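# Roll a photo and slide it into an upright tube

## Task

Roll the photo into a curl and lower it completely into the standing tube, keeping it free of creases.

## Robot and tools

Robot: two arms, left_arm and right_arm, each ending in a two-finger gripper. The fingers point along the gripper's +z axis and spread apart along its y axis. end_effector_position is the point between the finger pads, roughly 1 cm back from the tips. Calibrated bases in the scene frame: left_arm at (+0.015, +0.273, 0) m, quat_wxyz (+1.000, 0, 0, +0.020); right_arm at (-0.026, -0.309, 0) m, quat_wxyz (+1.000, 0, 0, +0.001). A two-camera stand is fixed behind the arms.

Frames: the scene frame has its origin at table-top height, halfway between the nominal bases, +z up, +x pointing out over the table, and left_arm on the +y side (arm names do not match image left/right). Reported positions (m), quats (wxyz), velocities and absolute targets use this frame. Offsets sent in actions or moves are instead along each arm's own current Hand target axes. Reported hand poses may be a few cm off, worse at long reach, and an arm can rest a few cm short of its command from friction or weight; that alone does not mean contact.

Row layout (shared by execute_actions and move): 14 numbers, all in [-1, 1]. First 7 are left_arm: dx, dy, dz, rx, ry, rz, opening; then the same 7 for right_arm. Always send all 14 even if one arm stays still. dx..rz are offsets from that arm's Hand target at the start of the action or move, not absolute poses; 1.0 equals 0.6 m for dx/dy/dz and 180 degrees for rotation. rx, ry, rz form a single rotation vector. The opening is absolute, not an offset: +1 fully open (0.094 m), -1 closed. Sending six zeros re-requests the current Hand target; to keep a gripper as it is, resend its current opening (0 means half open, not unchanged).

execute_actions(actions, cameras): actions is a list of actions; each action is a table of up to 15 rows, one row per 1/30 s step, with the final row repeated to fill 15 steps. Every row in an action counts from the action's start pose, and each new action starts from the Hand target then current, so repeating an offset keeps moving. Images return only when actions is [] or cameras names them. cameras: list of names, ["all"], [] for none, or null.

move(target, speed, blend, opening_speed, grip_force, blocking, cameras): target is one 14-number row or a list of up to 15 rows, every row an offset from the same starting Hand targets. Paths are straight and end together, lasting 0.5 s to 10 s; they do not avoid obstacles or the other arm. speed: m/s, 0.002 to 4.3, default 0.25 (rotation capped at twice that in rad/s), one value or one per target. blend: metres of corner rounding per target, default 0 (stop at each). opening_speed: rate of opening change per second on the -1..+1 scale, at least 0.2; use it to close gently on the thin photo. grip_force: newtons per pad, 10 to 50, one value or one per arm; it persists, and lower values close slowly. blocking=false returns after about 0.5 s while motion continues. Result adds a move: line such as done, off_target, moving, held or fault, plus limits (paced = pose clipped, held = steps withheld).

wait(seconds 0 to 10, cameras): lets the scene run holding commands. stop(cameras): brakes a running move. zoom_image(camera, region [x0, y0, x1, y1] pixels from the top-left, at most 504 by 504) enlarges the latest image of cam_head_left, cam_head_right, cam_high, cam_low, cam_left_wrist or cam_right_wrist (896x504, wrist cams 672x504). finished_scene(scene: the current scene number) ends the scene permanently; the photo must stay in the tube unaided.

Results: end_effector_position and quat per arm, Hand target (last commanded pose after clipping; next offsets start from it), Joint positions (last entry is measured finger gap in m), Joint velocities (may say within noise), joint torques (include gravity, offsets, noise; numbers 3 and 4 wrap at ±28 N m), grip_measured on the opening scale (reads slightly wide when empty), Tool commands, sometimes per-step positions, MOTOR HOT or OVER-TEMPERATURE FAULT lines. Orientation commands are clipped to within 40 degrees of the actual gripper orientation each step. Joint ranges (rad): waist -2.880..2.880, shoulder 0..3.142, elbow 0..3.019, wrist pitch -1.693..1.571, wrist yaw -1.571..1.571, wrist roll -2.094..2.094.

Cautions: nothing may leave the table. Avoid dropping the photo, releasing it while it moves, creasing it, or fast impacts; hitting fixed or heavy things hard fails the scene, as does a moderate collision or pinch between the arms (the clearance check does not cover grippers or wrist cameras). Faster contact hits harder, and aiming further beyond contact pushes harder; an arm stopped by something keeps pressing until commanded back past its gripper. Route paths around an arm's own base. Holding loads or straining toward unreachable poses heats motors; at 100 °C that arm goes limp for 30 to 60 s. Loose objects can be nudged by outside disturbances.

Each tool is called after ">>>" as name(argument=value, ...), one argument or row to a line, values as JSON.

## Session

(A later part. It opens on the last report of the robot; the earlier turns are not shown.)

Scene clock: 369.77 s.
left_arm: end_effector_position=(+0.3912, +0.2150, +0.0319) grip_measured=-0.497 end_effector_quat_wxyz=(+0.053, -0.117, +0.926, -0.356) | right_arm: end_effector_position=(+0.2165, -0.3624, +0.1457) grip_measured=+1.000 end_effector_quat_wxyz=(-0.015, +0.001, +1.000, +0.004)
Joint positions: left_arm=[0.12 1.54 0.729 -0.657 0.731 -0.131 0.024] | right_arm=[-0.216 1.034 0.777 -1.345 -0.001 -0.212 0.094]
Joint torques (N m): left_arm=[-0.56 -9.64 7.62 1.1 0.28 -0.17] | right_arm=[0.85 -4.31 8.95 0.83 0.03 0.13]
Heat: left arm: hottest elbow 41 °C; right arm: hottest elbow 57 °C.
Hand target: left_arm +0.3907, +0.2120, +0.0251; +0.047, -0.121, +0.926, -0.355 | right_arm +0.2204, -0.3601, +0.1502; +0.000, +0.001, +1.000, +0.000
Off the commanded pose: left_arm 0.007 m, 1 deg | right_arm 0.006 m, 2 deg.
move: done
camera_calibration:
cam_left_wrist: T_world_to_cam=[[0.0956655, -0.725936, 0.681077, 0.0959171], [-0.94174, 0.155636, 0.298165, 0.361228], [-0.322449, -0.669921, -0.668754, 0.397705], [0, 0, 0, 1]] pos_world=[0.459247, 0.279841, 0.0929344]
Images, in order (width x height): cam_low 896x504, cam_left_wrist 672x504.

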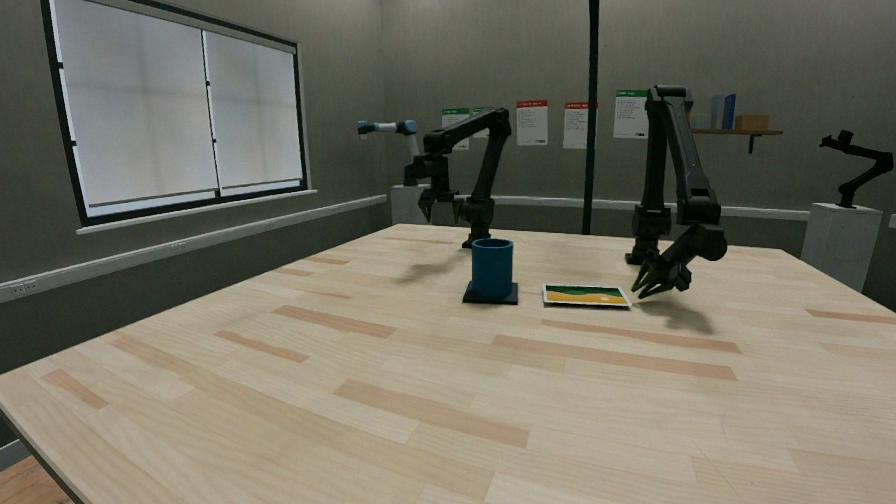

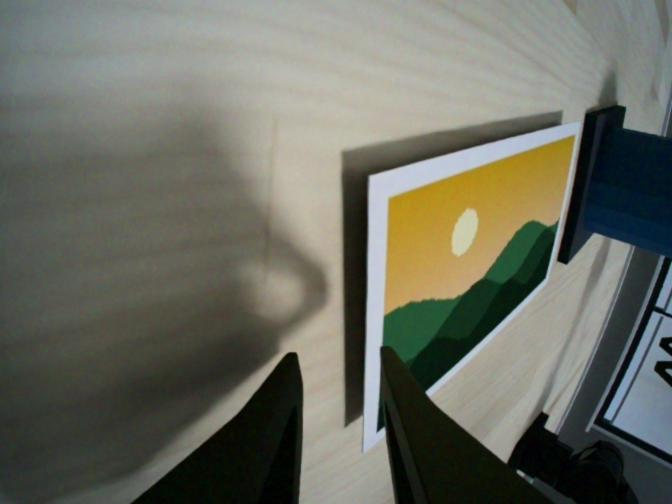

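>>> move(
  target=[0.01,0,0.0263,0,0,0,-0.5,0,0,0,0,0,0,1],
  speed=0.06,
  cameras=["cam_low", "cam_left_wrist"],
)

>>> zoom_image(
  camera="cam_low",
  region=[590, 240, 690, 320],
)

Scene clock: 375.97 s.
left_arm: end_effector_position=(+0.3935, +0.2038, +0.0233) grip_measured=-0.497 end_effector_quat_wxyz=(+0.058, -0.115, +0.926, -0.356) | right_arm: end_effector_position=(+0.2165, -0.3624, +0.1457) grip_measured=+1.000 end_effector_quat_wxyz=(-0.015, +0.001, +1.000, +0.004)
Joint positions: left_arm=[0.088 1.554 0.712 -0.586 0.727 -0.174 0.024] | right_arm=[-0.216 1.034 0.777 -1.345 -0.001 -0.212 0.094]
Joint torques (N m): left_arm=[-0.56 -9.64 6.48 1.29 0.28 -0.16] | right_arm=[0.79 -4.25 8.96 0.77 0.03 0.13]
Heat: left arm: hottest elbow 40 °C; right arm: hottest elbow 55 °C.
Hand target: left_arm +0.3877, +0.2003, +0.0134; +0.047, -0.121, +0.926, -0.356 | right_arm +0.2204, -0.3601, +0.1502; +0.000, +0.001, +1.000, +0.000
Off the commanded pose: left_arm 0.012 m, 1 deg | right_arm 0.006 m, 2 deg.
move: off_target (left_arm)
camera_calibration:
cam_left_wrist: T_world_to_cam=[[0.0882433, -0.72663, 0.681338, 0.0964534], [-0.94477, 0.155686, 0.288396, 0.369119], [-0.315632, -0.669157, -0.67276, 0.382452], [0, 0, 0, 1]] pos_world=[0.460935, 0.26854, 0.0851288]
Images, in order (width x height): cam_low 896x504, cam_left_wrist 672x504.

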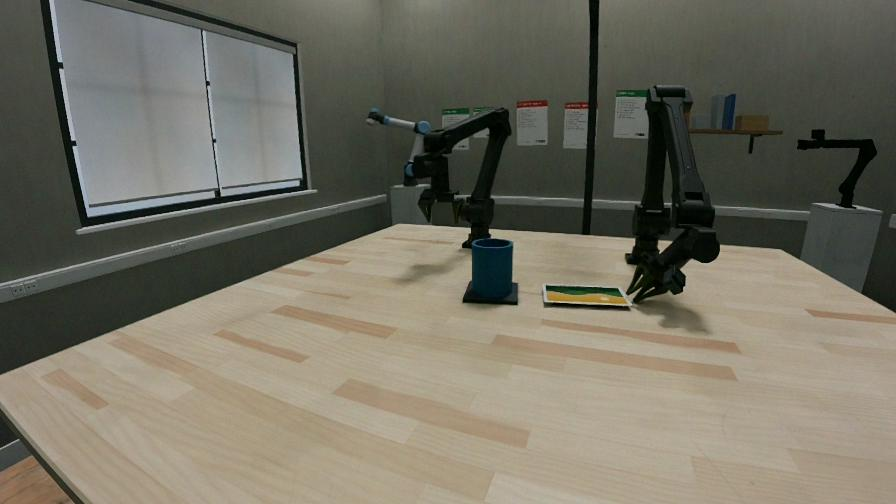

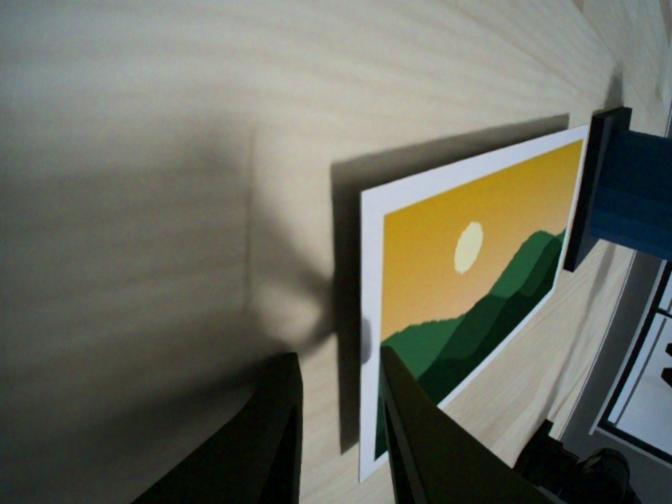

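Scaled by 5.040 from the camera's 896x504 image, which has a finer 1280x720 frame.

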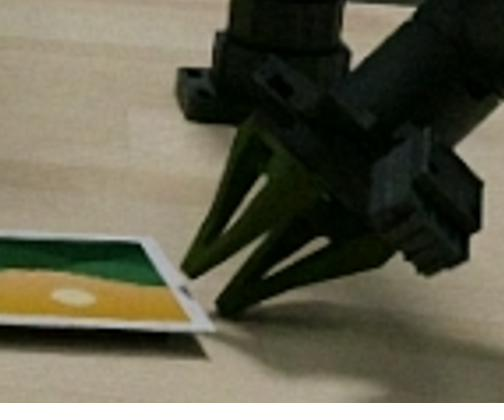

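>>> move(
  target=[0.0177,-0.0265,0.0305,0,0,0,-0.5,0,0,0,0,0,0,1],
  speed=0.05,
  cameras=["cam_low", "cam_left_wrist"],
)

>>> zoom_image(
  camera="cam_low",
  region=[590, 240, 690, 320],
)

>>> zoom_image(
  camera="cam_left_wrist",
  region=[220, 300, 470, 504],
)

Scene clock: 383.13 s.
left_arm: end_effector_position=(+0.3964, +0.1800, +0.0214) grip_measured=-0.497 end_effector_quat_wxyz=(+0.062, -0.117, +0.924, -0.360) | right_arm: end_effector_position=(+0.2165, -0.3624, +0.1457) grip_measured=+1.000 end_effector_quat_wxyz=(-0.015, +0.001, +1.000, +0.004)
Joint positions: left_arm=[0.022 1.551 0.693 -0.5 0.722 -0.271 0.024] | right_arm=[-0.216 1.034 0.777 -1.345 -0.001 -0.212 0.094]
Joint torques (N m): left_arm=[-1.14 -10.4 5.26 1.33 0.02 -0.15] | right_arm=[0.79 -4.42 8.92 0.77 0.02 0.14]
Heat: left arm: hottest elbow 39 °C; right arm: hottest elbow 54 °C.
Hand target: left_arm +0.3836, +0.1743, +0.0104; +0.047, -0.121, +0.926, -0.356 | right_arm +0.2204, -0.3601, +0.1502; +0.000, +0.001, +1.000, +0.000
Off the commanded pose: left_arm 0.018 m, 2 deg | right_arm 0.006 m, 2 deg.
move: off_target (left_arm)
camera_calibration:
cam_left_wrist: T_world_to_cam=[[0.0889336, -0.720933, 0.687275, 0.078786], [-0.947311, 0.151954, 0.281978, 0.377865], [-0.307722, -0.67614, -0.669434, 0.36422], [0, 0, 0, 1]] pos_world=[0.463027, 0.245645, 0.0831238]
Images, in order (width x height): cam_low 896x504, cam_left_wrist 672x504.

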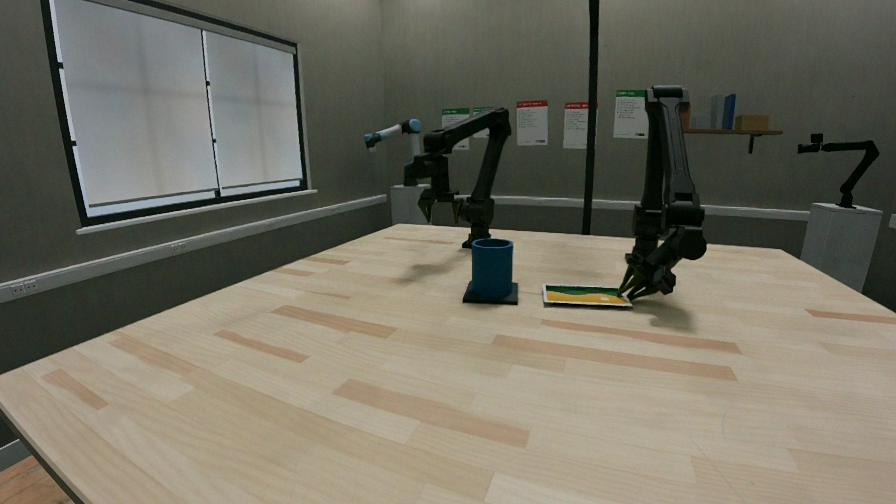

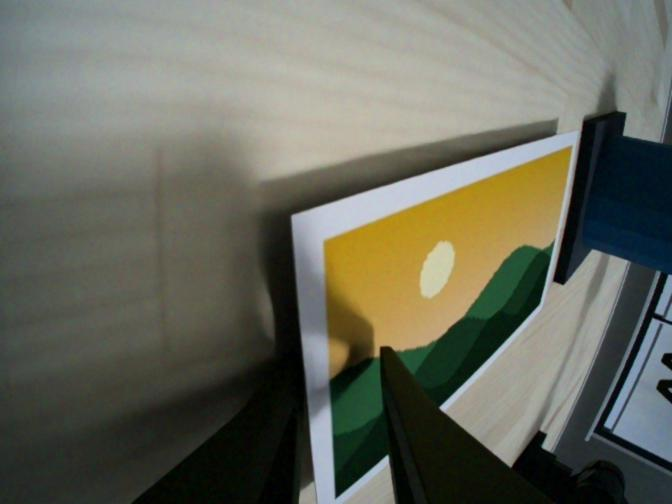

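Scaled by 5.040 from the camera's 896x504 image, which has a finer 1280x720 frame.

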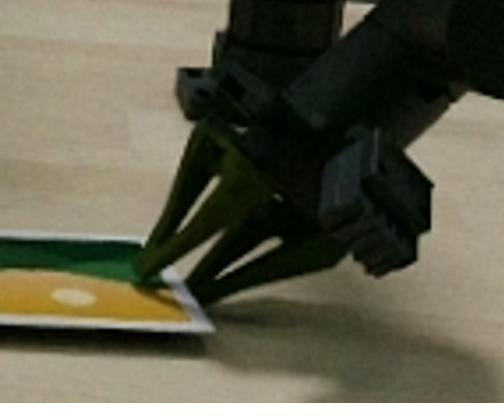

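Scaled by 2.016 from the camera's 672x504 image, which has a finer 960x720 frame.

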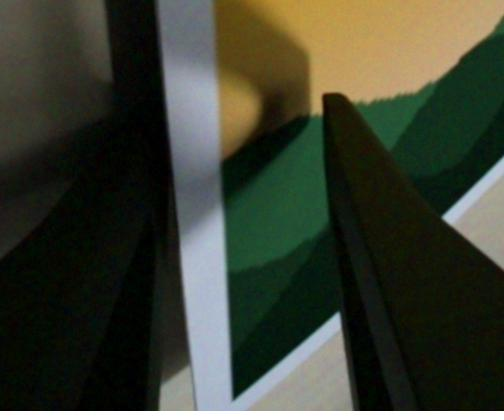

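>>> move(
  target=[0.016,-0.0125,0.0155,0,0,0,-0.5,0,0,0,0,0,0,1],
  speed=0.05,
  cameras=["cam_low", "cam_left_wrist"],
)

>>> zoom_image(
  camera="cam_low",
  region=[590, 240, 690, 320],
)

>>> zoom_image(
  camera="cam_left_wrist",
  region=[220, 300, 470, 504],
)

Scene clock: 390.27 s.
left_arm: end_effector_position=(+0.3933, +0.1670, +0.0212) grip_measured=-0.497 end_effector_quat_wxyz=(+0.066, -0.116, +0.923, -0.360) | right_arm: end_effector_position=(+0.2165, -0.3624, +0.1457) grip_measured=+1.000 end_effector_quat_wxyz=(-0.015, +0.001, +1.000, +0.004)
Joint positions: left_arm=[-0.016 1.536 0.67 -0.449 0.712 -0.323 0.024] | right_arm=[-0.216 1.034 0.777 -1.345 -0.001 -0.212 0.094]
Joint torques (N m): left_arm=[-1.38 -10.05 4.94 1.25 0.06 -0.15] | right_arm=[0.85 -4.37 8.94 0.79 0.02 0.14]
Heat: left arm: hottest elbow 38 °C; right arm: hottest elbow 52 °C.
Hand target: left_arm +0.3773, +0.1604, +0.0084; +0.047, -0.121, +0.926, -0.355 | right_arm +0.2204, -0.3601, +0.1502; +0.000, +0.001, +1.000, +0.000
Off the commanded pose: left_arm 0.021 m, 2 deg | right_arm 0.006 m, 2 deg.
move: off_target (left_arm)
camera_calibration:
cam_left_wrist: T_world_to_cam=[[0.0842781, -0.721744, 0.68701, 0.0718313], [-0.950231, 0.149316, 0.273434, 0.378745], [-0.299931, -0.675863, -0.673239, 0.35133], [0, 0, 0, 1]] pos_world=[0.459216, 0.232742, 0.0836188]
Images, in order (width x height): cam_low 896x504, cam_left_wrist 672x504.

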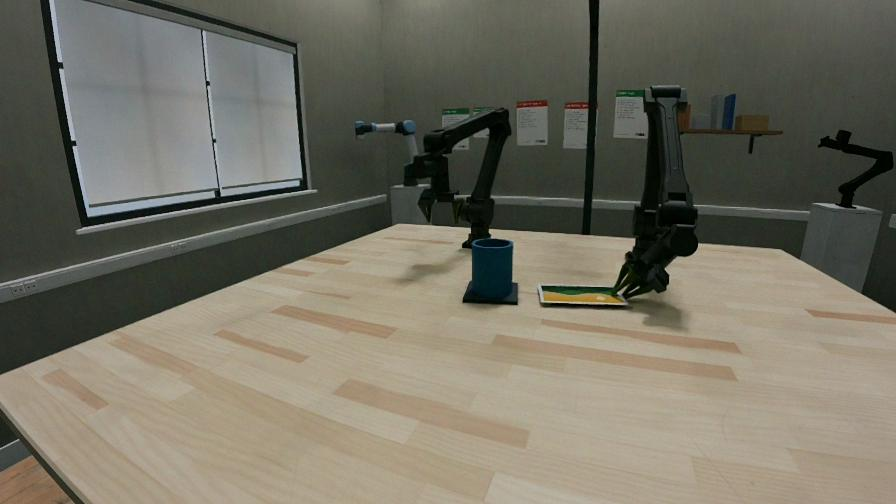

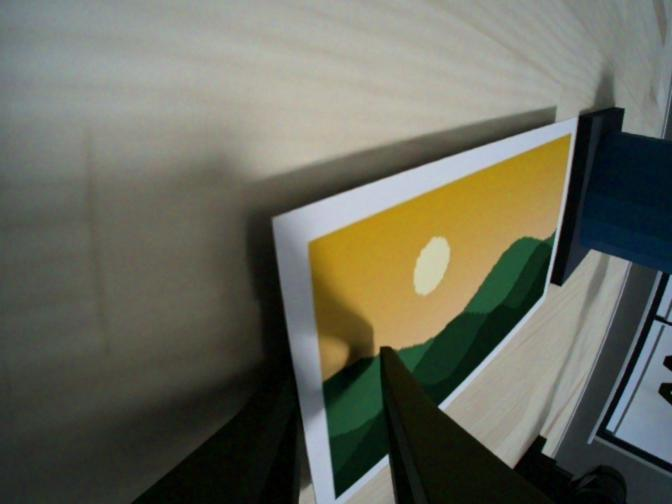

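Scaled by 5.040 from the camera's 896x504 image, which has a finer 1280x720 frame.

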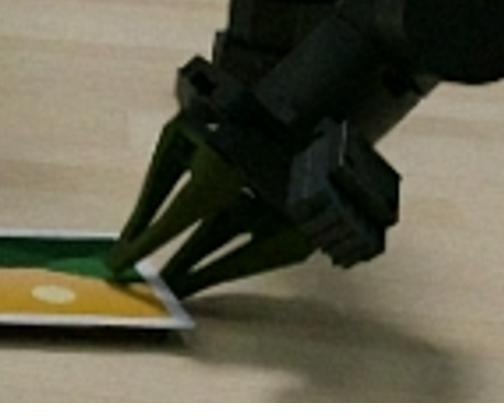

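Scaled by 2.016 from the camera's 672x504 image, which has a finer 960x720 frame.

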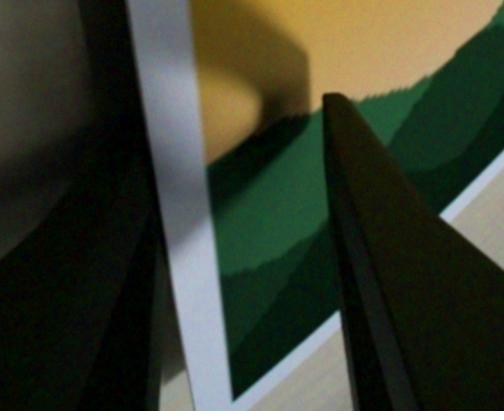

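>>> move(
  target=[0.001,-0.0157,-0.0127,0,0,0,-0.68,0,0,0,0,0,0,1],
  speed=0.04,
  opening_speed=0.4,
  grip_force=[12, 50],
  cameras=["cam_low", "cam_left_wrist"],
)

>>> zoom_image(
  camera="cam_low",
  region=[530, 240, 690, 320],
)

>>> zoom_image(
  camera="cam_left_wrist",
  region=[220, 300, 470, 504],
)

Scene clock: 404.67 s.
left_arm: end_effector_position=(+0.3859, +0.1621, +0.0201) grip_measured=-0.677 end_effector_quat_wxyz=(+0.056, -0.117, +0.925, -0.356) | right_arm: end_effector_position=(+0.2165, -0.3624, +0.1457) grip_measured=+1.000 end_effector_quat_wxyz=(-0.015, +0.001, +1.000, +0.004)
Joint positions: left_arm=[-0.032 1.527 0.661 -0.462 0.703 -0.334 0.015] | right_arm=[-0.216 1.034 0.777 -1.345 -0.001 -0.212 0.094]
Joint torques (N m): left_arm=[-0.67 -11.63 6.48 0.51 0.31 -0.14] | right_arm=[0.85 -4.31 8.96 0.8 0.03 0.14]
Heat: left arm: hottest elbow 36 °C; right arm: hottest elbow 50 °C.
Hand target: left_arm +0.3773, +0.1584, +0.0205; +0.047, -0.121, +0.926, -0.355 | right_arm +0.2204, -0.3601, +0.1502; +0.000, +0.001, +1.000, +0.000
Off the commanded pose: left_arm 0.009 m, 1 deg | right_arm 0.006 m, 2 deg.
grip_force (N): 12, 50
move: done
camera_calibration:
cam_left_wrist: T_world_to_cam=[[0.0938615, -0.726226, 0.681018, 0.0667963], [-0.9436, 0.153256, 0.293481, 0.369143], [-0.317504, -0.670155, -0.670882, 0.350819], [0, 0, 0, 1]] pos_world=[0.45344, 0.227039, 0.0815318]
Images, in order (width x height): cam_low 896x504, cam_left_wrist 672x504.

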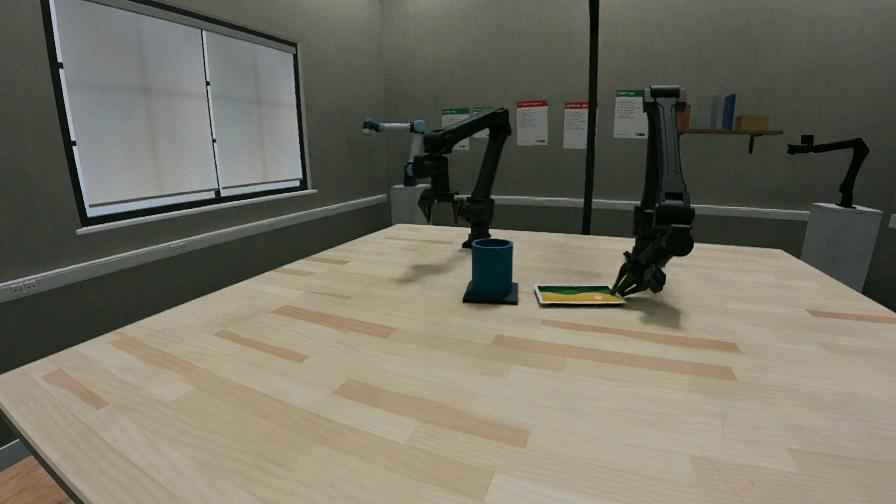

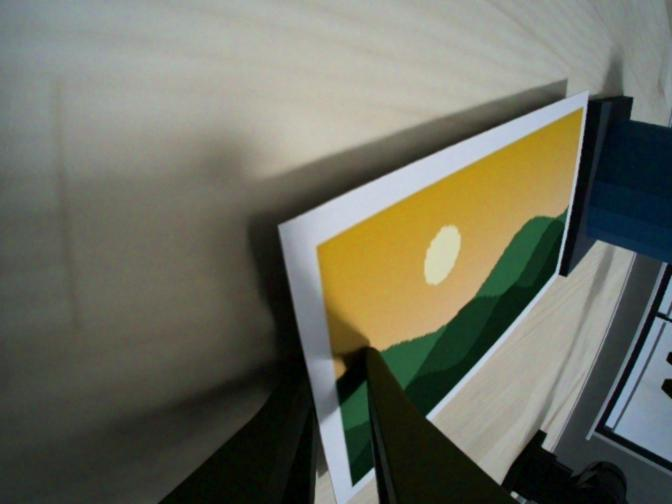

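Scaled by 3.150 from the camera's 896x504 image, which has a finer 1280x720 frame.

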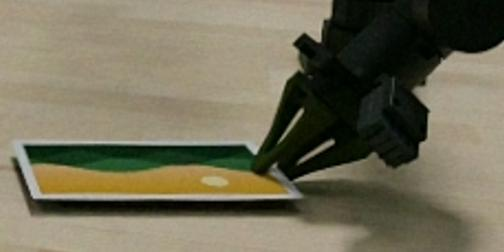

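Scaled by 2.016 from the camera's 672x504 image, which has a finer 960x720 frame.

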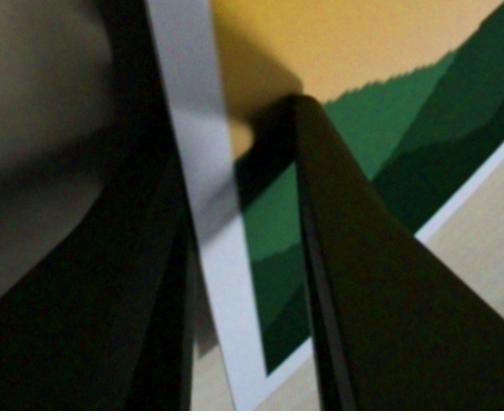

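>>> move(
  target=[0,-0.02,-0.0223,0,0,0,-0.68,0,0,0,0,0,0,1],
  speed=0.04,
  cameras=["cam_low", "cam_left_wrist"],
)

>>> zoom_image(
  camera="cam_low",
  region=[530, 240, 690, 320],
)

>>> zoom_image(
  camera="cam_left_wrist",
  region=[220, 300, 470, 504],
)

Scene clock: 409.73 s.
left_arm: end_effector_position=(+0.3783, +0.1617, +0.0340) grip_measured=-0.677 end_effector_quat_wxyz=(+0.050, -0.119, +0.926, -0.355) | right_arm: end_effector_position=(+0.2165, -0.3624, +0.1457) grip_measured=+1.000 end_effector_quat_wxyz=(-0.015, +0.001, +1.000, +0.004)
Joint positions: left_arm=[-0.033 1.478 0.661 -0.525 0.703 -0.334 0.015] | right_arm=[-0.216 1.034 0.777 -1.345 -0.001 -0.212 0.094]
Joint torques (N m): left_arm=[-0.62 -11.16 8.35 0.58 0.32 -0.14] | right_arm=[0.79 -4.37 8.98 0.76 0.03 0.13]
Heat: left arm: hottest elbow 36 °C; right arm: hottest elbow 49 °C.
Hand target: left_arm +0.3773, +0.1585, +0.0385; +0.047, -0.121, +0.926, -0.355 | right_arm +0.2204, -0.3601, +0.1502; +0.000, +0.001, +1.000, +0.000
Off the commanded pose: left_arm 0.006 m, 0 deg | right_arm 0.006 m, 2 deg.
grip_force (N): 12, 50
move: done
camera_calibration:
cam_left_wrist: T_world_to_cam=[[0.102455, -0.726256, 0.679746, 0.0545629], [-0.939485, 0.153926, 0.306062, 0.3559], [-0.32691, -0.66997, -0.666536, 0.360904], [0, 0, 0, 1]] pos_world=[0.446756, 0.226639, 0.0945391]
Images, in order (width x height): cam_low 896x504, cam_left_wrist 672x504.

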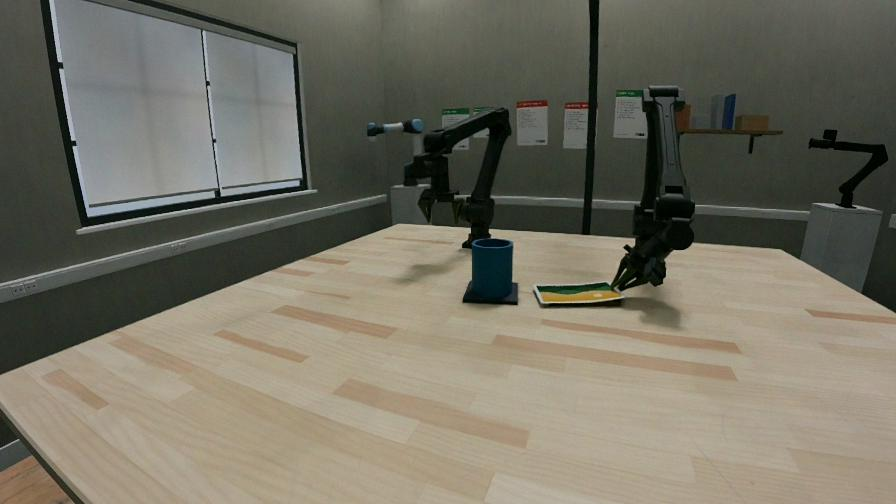

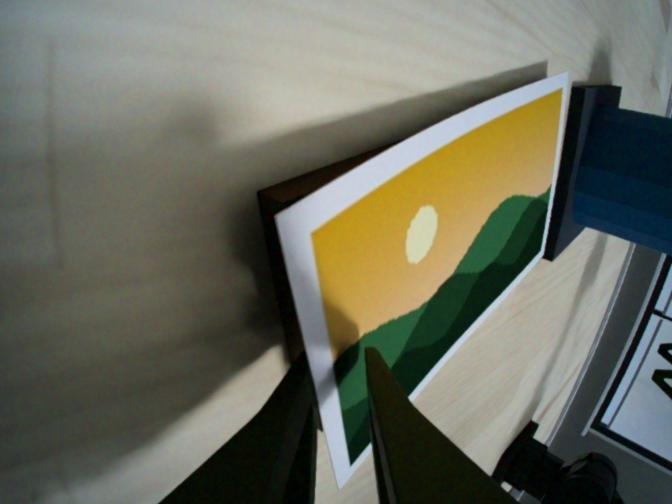

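Scaled by 3.150 from the camera's 896x504 image, which has a finer 1280x720 frame.

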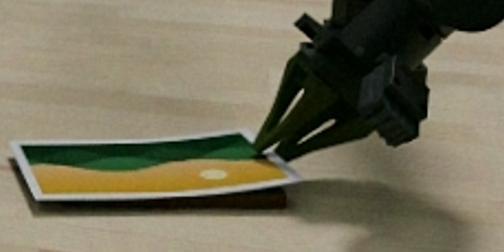

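Scaled by 2.016 from the camera's 672x504 image, which has a finer 960x720 frame.

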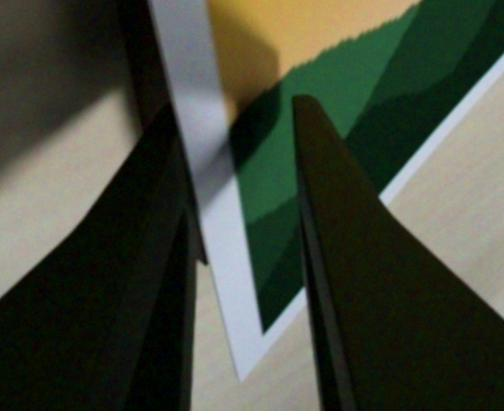

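>>> move(
  target=[
    [0,-0.0145,-0.016,0,0,0,-0.68,0,0,0,0,0,0,1],
    [0,-0.0145,-0.016,0,0,0,-0.85,0,0,0,0,0,0,1],
  ],
  speed=0.04,
  opening_speed=0.3,
  cameras=["cam_low", "cam_left_wrist"],
)

>>> zoom_image(
  camera="cam_low",
  region=[530, 240, 690, 320],
)

>>> zoom_image(
  camera="cam_left_wrist",
  region=[220, 300, 470, 504],
)

Scene clock: 416.87 s.
left_arm: end_effector_position=(+0.3721, +0.1617, +0.0426) grip_measured=-0.847 end_effector_quat_wxyz=(+0.044, -0.122, +0.926, -0.354) | right_arm: end_effector_position=(+0.2165, -0.3624, +0.1457) grip_measured=+1.000 end_effector_quat_wxyz=(-0.015, +0.001, +1.000, +0.004)
Joint positions: left_arm=[-0.033 1.446 0.661 -0.57 0.703 -0.334 0.007] | right_arm=[-0.216 1.034 0.777 -1.345 -0.001 -0.212 0.094]
Joint torques (N m): left_arm=[-0.62 -10.93 9.83 0.46 0.32 -0.14] | right_arm=[0.79 -4.25 8.96 0.76 0.03 0.13]
Heat: left arm: hottest elbow 36 °C; right arm: hottest elbow 49 °C.
Hand target: left_arm +0.3773, +0.1585, +0.0514; +0.047, -0.121, +0.926, -0.356 | right_arm +0.2204, -0.3601, +0.1502; +0.000, +0.001, +1.000, +0.000
Off the commanded pose: left_arm 0.011 m, 0 deg | right_arm 0.006 m, 2 deg.
grip_force (N): 12, 50
move: off_target (left_arm); target 2's new opening was sent with left_arm's hand 0.011 m and 0 deg from that target
camera_calibration:
cam_left_wrist: T_world_to_cam=[[0.111881, -0.726098, 0.678428, 0.0458143], [-0.935266, 0.153761, 0.318802, 0.345355], [-0.335797, -0.670179, -0.661892, 0.367776], [0, 0, 0, 1]] pos_world=[0.441371, 0.226639, 0.102246]
Images, in order (width x height): cam_low 896x504, cam_left_wrist 672x504.

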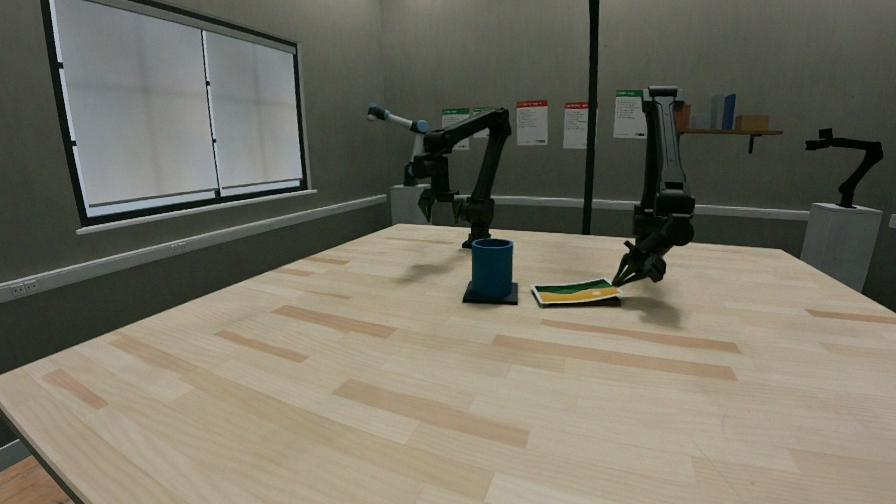

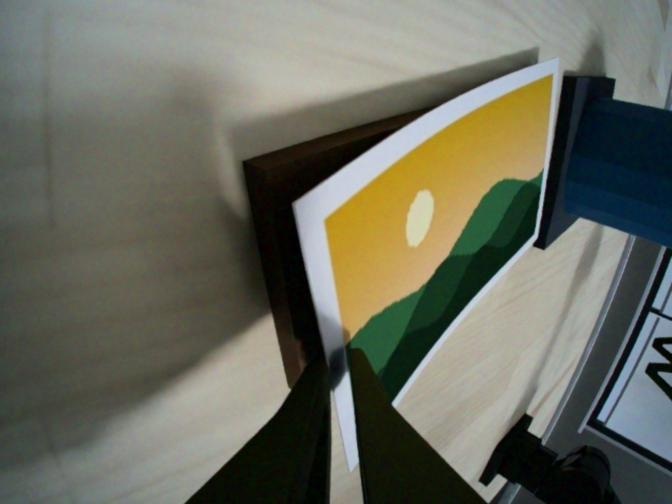

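Scaled by 3.150 from the camera's 896x504 image, which has a finer 1280x720 frame.

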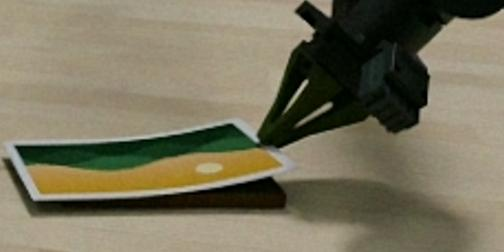

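Scaled by 2.016 from the camera's 672x504 image, which has a finer 960x720 frame.

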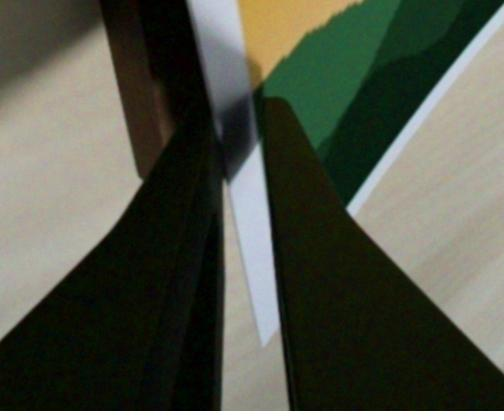

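>>> move(
  target=[
    [0,-0.0124,0.0112,0,0,0,-0.85,0,0,0,0,0,0,1],
    [0,-0.0124,0.0112,0,0,0,-1,0,0,0,0,0,0,1],
  ],
  speed=0.04,
  opening_speed=0.3,
  grip_force=[15, 50],
  cameras=["cam_low", "cam_left_wrist"],
)

>>> zoom_image(
  camera="cam_low",
  region=[530, 240, 690, 320],
)

>>> zoom_image(
  camera="cam_left_wrist",
  region=[220, 300, 470, 504],
)

Scene clock: 427.60 s.
left_arm: end_effector_position=(+0.3689, +0.1519, +0.0421) grip_measured=-0.983 end_effector_quat_wxyz=(+0.033, -0.125, +0.926, -0.354) | right_arm: end_effector_position=(+0.2165, -0.3624, +0.1457) grip_measured=+1.000 end_effector_quat_wxyz=(-0.015, +0.001, +1.000, +0.004)
Joint positions: left_arm=[-0.062 1.446 0.661 -0.57 0.699 -0.37 0.001] | right_arm=[-0.216 1.034 0.777 -1.345 -0.001 -0.212 0.094]
Joint torques (N m): left_arm=[-0.56 -10.7 10.03 1.29 0.25 -0.14] | right_arm=[0.79 -4.25 8.95 0.76 0.03 0.14]
Heat: left arm: hottest elbow 37 °C; right arm: hottest elbow 48 °C.
Hand target: left_arm +0.3799, +0.1488, +0.0515; +0.047, -0.121, +0.926, -0.356 | right_arm +0.2204, -0.3601, +0.1502; +0.000, +0.001, +1.000, +0.000
Off the commanded pose: left_arm 0.015 m, 2 deg | right_arm 0.006 m, 2 deg.
grip_force (N): 15, 50
move: off_target (left_arm); target 2's new opening was sent with left_arm's hand 0.015 m and 2 deg from that target
camera_calibration:
cam_left_wrist: T_world_to_cam=[[0.126741, -0.725415, 0.676543, 0.0338862], [-0.927365, 0.155404, 0.340359, 0.339964], [-0.352038, -0.67054, -0.653028, 0.365365], [0, 0, 0, 1]] pos_world=[0.439598, 0.216741, 0.0999581]
Images, in order (width x height): cam_low 896x504, cam_left_wrist 672x504.

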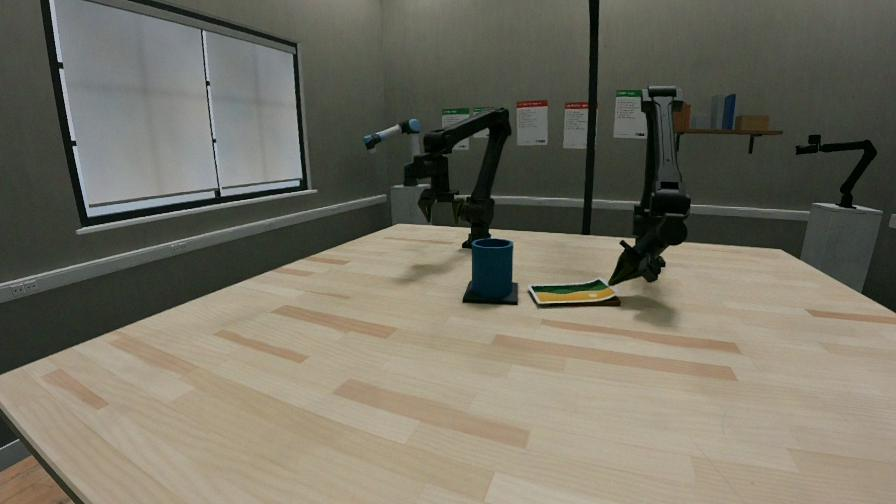

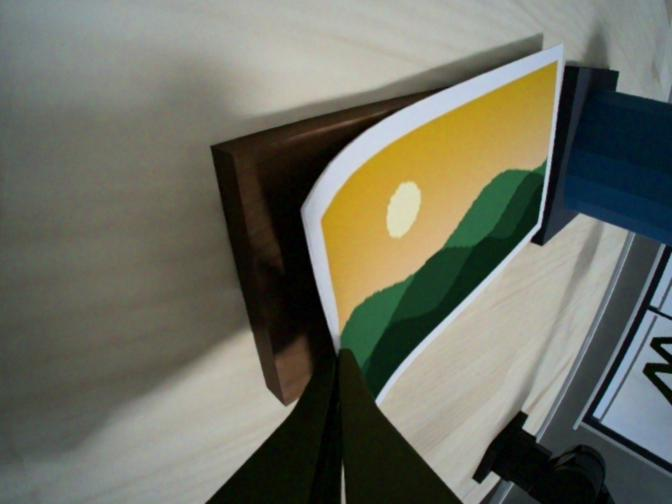

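Scaled by 3.150 from the camera's 896x504 image, which has a finer 1280x720 frame.

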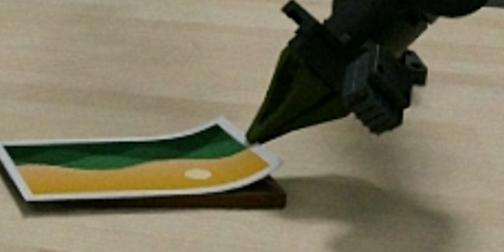

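Scaled by 2.016 from the camera's 672x504 image, which has a finer 960x720 frame.

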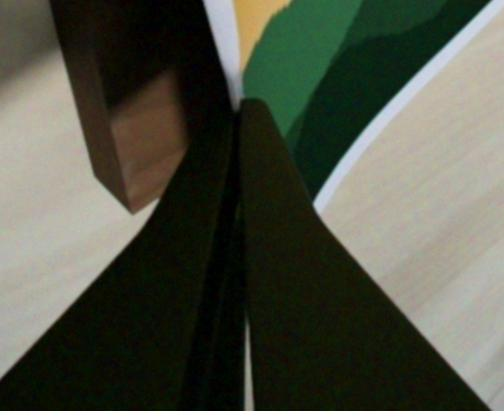

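>>> move(
  target=[0.0113,-0.2162,-0.2728,0,0,0,-1,0,0,0,0,0,0,1],
  speed=0.1,
  grip_force=[25, 50],
  cameras=["cam_low", "cam_left_wrist", "cam_high", "cam_head_right"],
)

Scene clock: 438.83 s.
left_arm: end_effector_position=(+0.3533, +0.1569, +0.2302) grip_measured=-0.990 end_effector_quat_wxyz=(+0.016, -0.134, +0.927, -0.351) | right_arm: end_effector_position=(+0.2165, -0.3624, +0.1457) grip_measured=+1.000 end_effector_quat_wxyz=(-0.015, +0.001, +1.000, +0.004)
Joint positions: left_arm=[-0.048 1.149 0.966 -1.217 0.7 -0.359 0] | right_arm=[-0.216 1.034 0.777 -1.345 -0.001 -0.212 0.094]
Joint torques (N m): left_arm=[0.85 -8.76 17.54 0.43 0.42 0.16] | right_arm=[0.85 -4.48 8.98 0.76 0.03 0.13]
Heat: left arm: hottest elbow 39 °C; right arm: hottest elbow 47 °C.
Hand target: left_arm +0.3697, +0.1598, +0.2598; +0.047, -0.121, +0.926, -0.355 | right_arm +0.2204, -0.3601, +0.1502; +0.000, +0.001, +1.000, +0.000
Off the commanded pose: left_arm 0.034 m, 4 deg | right_arm 0.006 m, 2 deg.
grip_force (N): 25, 50
move: off_target (left_arm)
camera_calibration:
cam_left_wrist: T_world_to_cam=[[0.156506, -0.725091, 0.670633, -0.0968711], [-0.9146, 0.149924, 0.375539, 0.248894], [-0.372845, -0.672135, -0.639704, 0.490666], [0, 0, 0, 1]] pos_world=[0.425742, 0.222238, 0.285377]
Images, in order (width x height): cam_head_right 896x504, cam_high 896x504, cam_low 896x504, cam_left_wrist 672x504.

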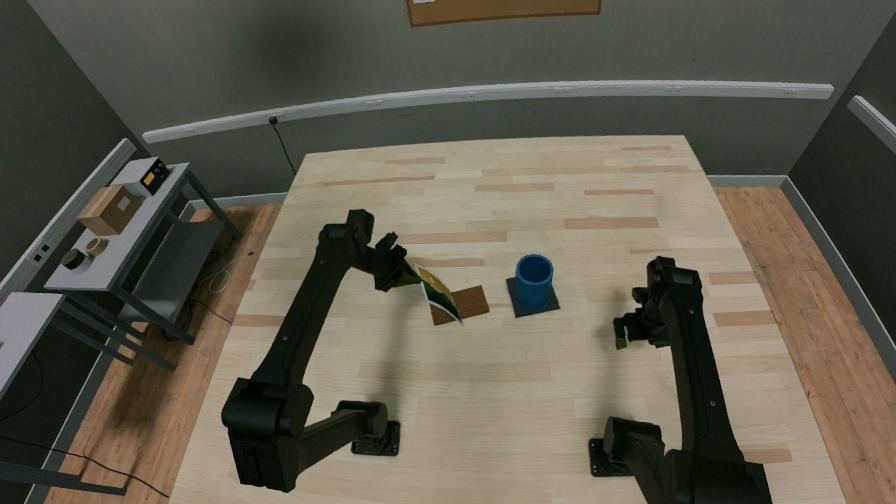

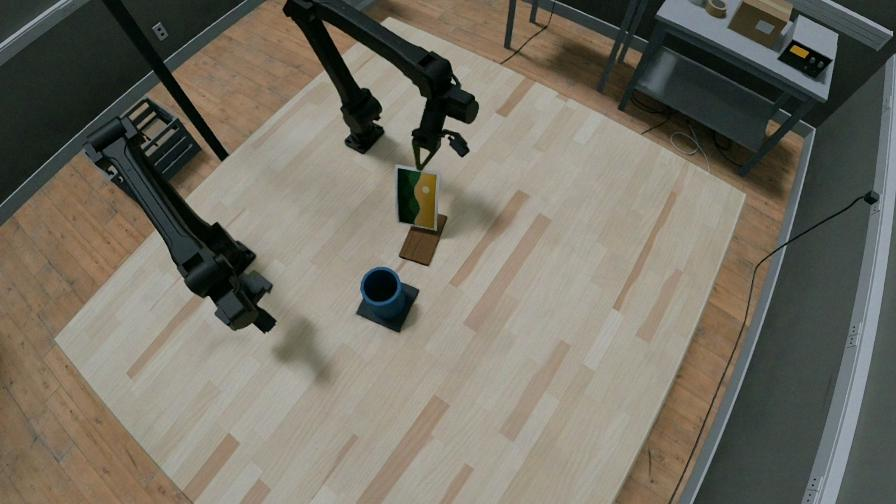

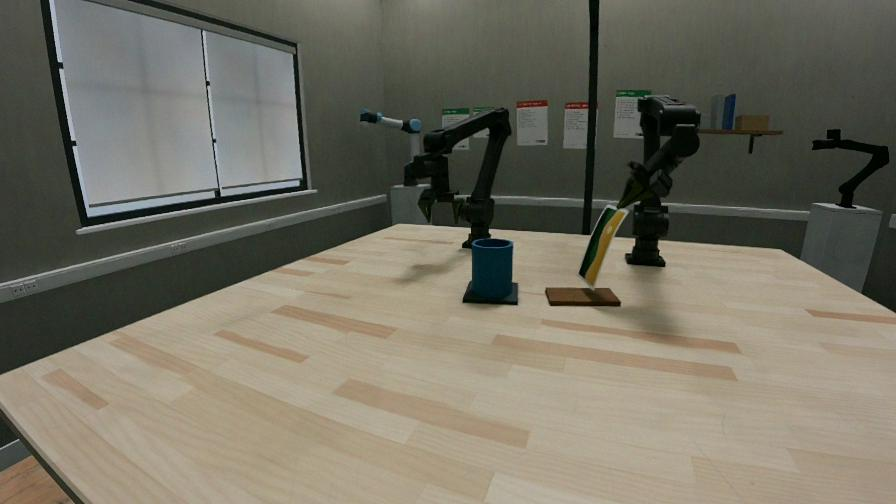

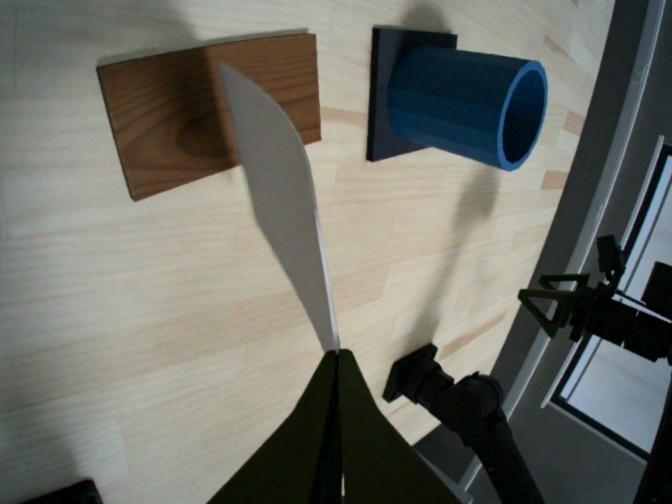

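>>> move(
  target=[
    [0,0,0,0.1868,-0.2273,0.4562,-1,0,0,0,0,0,0,1],
    [0.0637,-0.1485,0.1448,0.1868,-0.2273,0.4562,-1,0,0,0,0,0,0,1],
  ],
  speed=0.2,
  blend=[0.03,0],
  cameras=["all"],
)

Scene clock: 455.47 s.
left_arm: end_effector_position=(+0.3674, +0.0325, +0.2621) grip_measured=-0.990 end_effector_quat_wxyz=(+0.585, +0.409, +0.576, -0.399) | right_arm: end_effector_position=(+0.2165, -0.3624, +0.1457) grip_measured=+1.000 end_effector_quat_wxyz=(-0.015, +0.001, +1.000, +0.004)
Joint positions: left_arm=[-0.295 1.161 0.471 0.694 0.961 0.016 0] | right_arm=[-0.216 1.034 0.777 -1.345 -0.001 -0.212 0.094]
Joint torques (N m): left_arm=[-0.56 -6.36 9.05 2.47 -0.1 -0.22] | right_arm=[0.85 -4.37 8.91 0.77 0.02 0.14]
Heat: left arm: hottest elbow 41 °C; right arm: hottest elbow 46 °C.
Hand target: left_arm +0.3648, +0.0298, +0.2548; +0.579, +0.406, +0.579, -0.406 | right_arm +0.2204, -0.3601, +0.1502; +0.000, +0.001, +1.000, +0.000
Off the commanded pose: left_arm 0.008 m, 1 deg | right_arm 0.006 m, 2 deg.
grip_force (N): 25, 50
move: done
camera_calibration:
cam_left_wrist: T_world_to_cam=[[-0.93924, -0.328207, -0.100542, 0.381081], [-0.0800098, 0.494157, -0.865683, 0.276005], [0.333807, -0.80504, -0.490392, 0.138226], [0, 0, 0, 1]] pos_world=[0.333869, 0.0999614, 0.345033]
cam_right_wrist: T_world_to_cam=[[-0.113523, -0.9935, 0.00843635, -0.336245], [-0.852295, 0.101745, 0.51307, 0.185481], [-0.510593, 0.051055, -0.858305, 0.361171], [0, 0, 0, 1]] pos_world=[0.304325, -0.371371, 0.217667]

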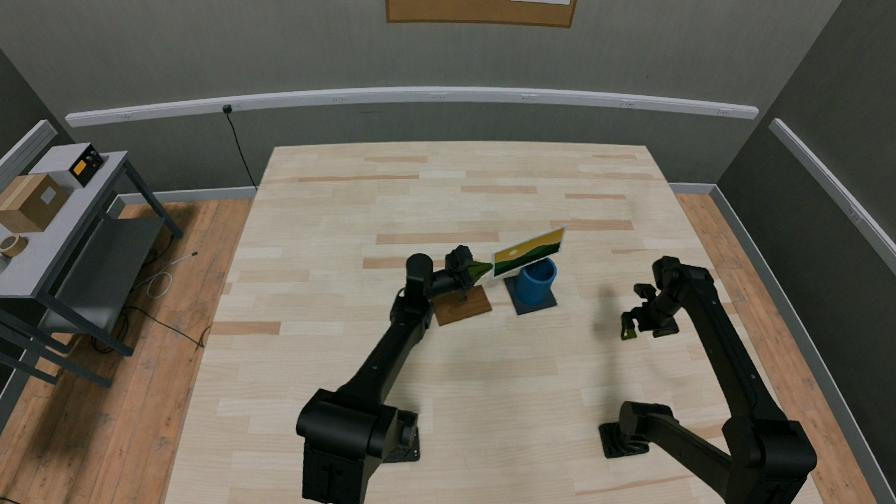

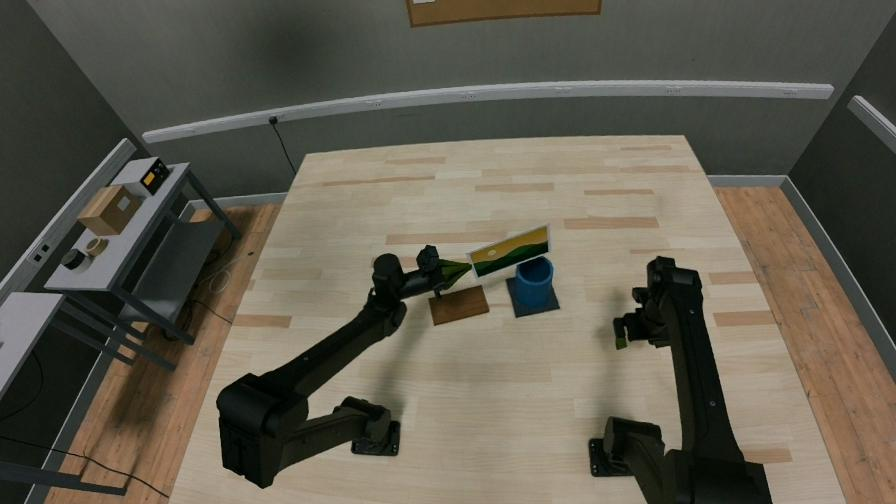

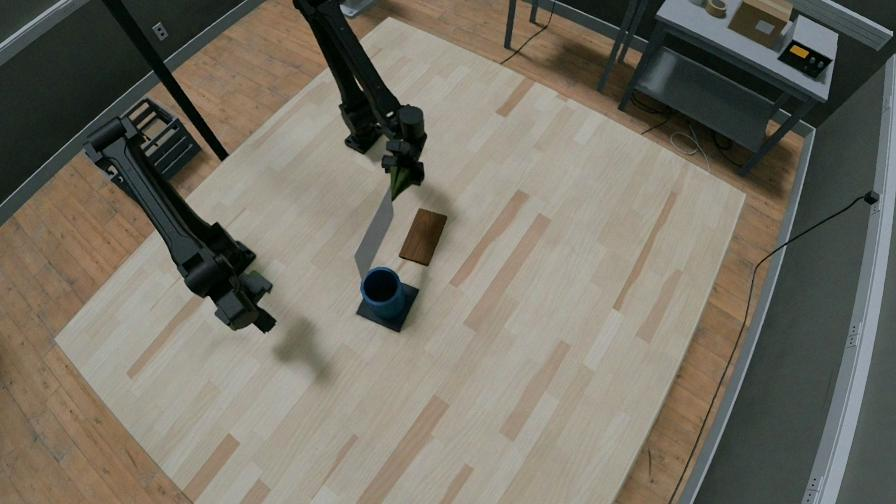

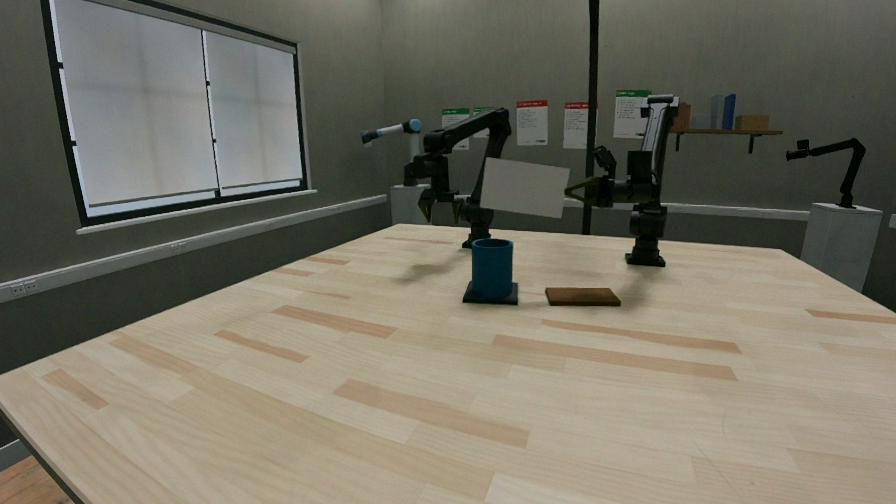

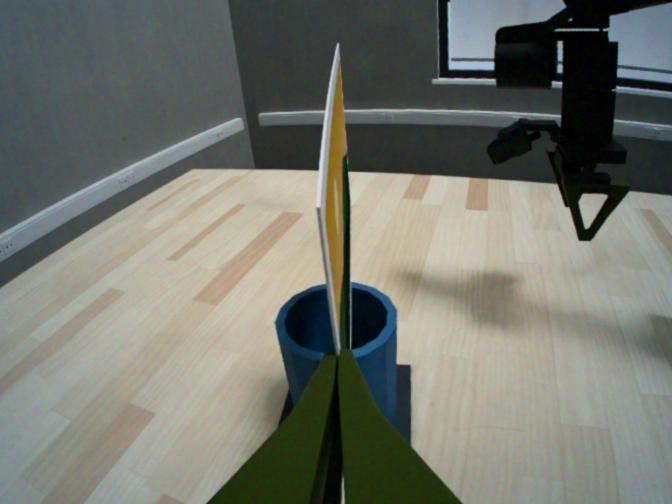

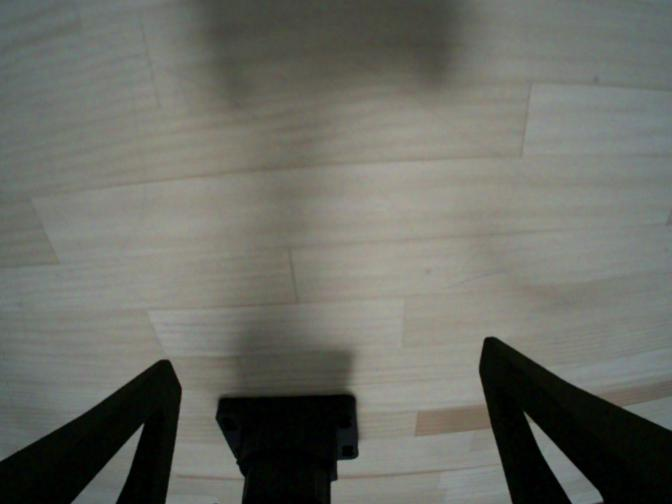

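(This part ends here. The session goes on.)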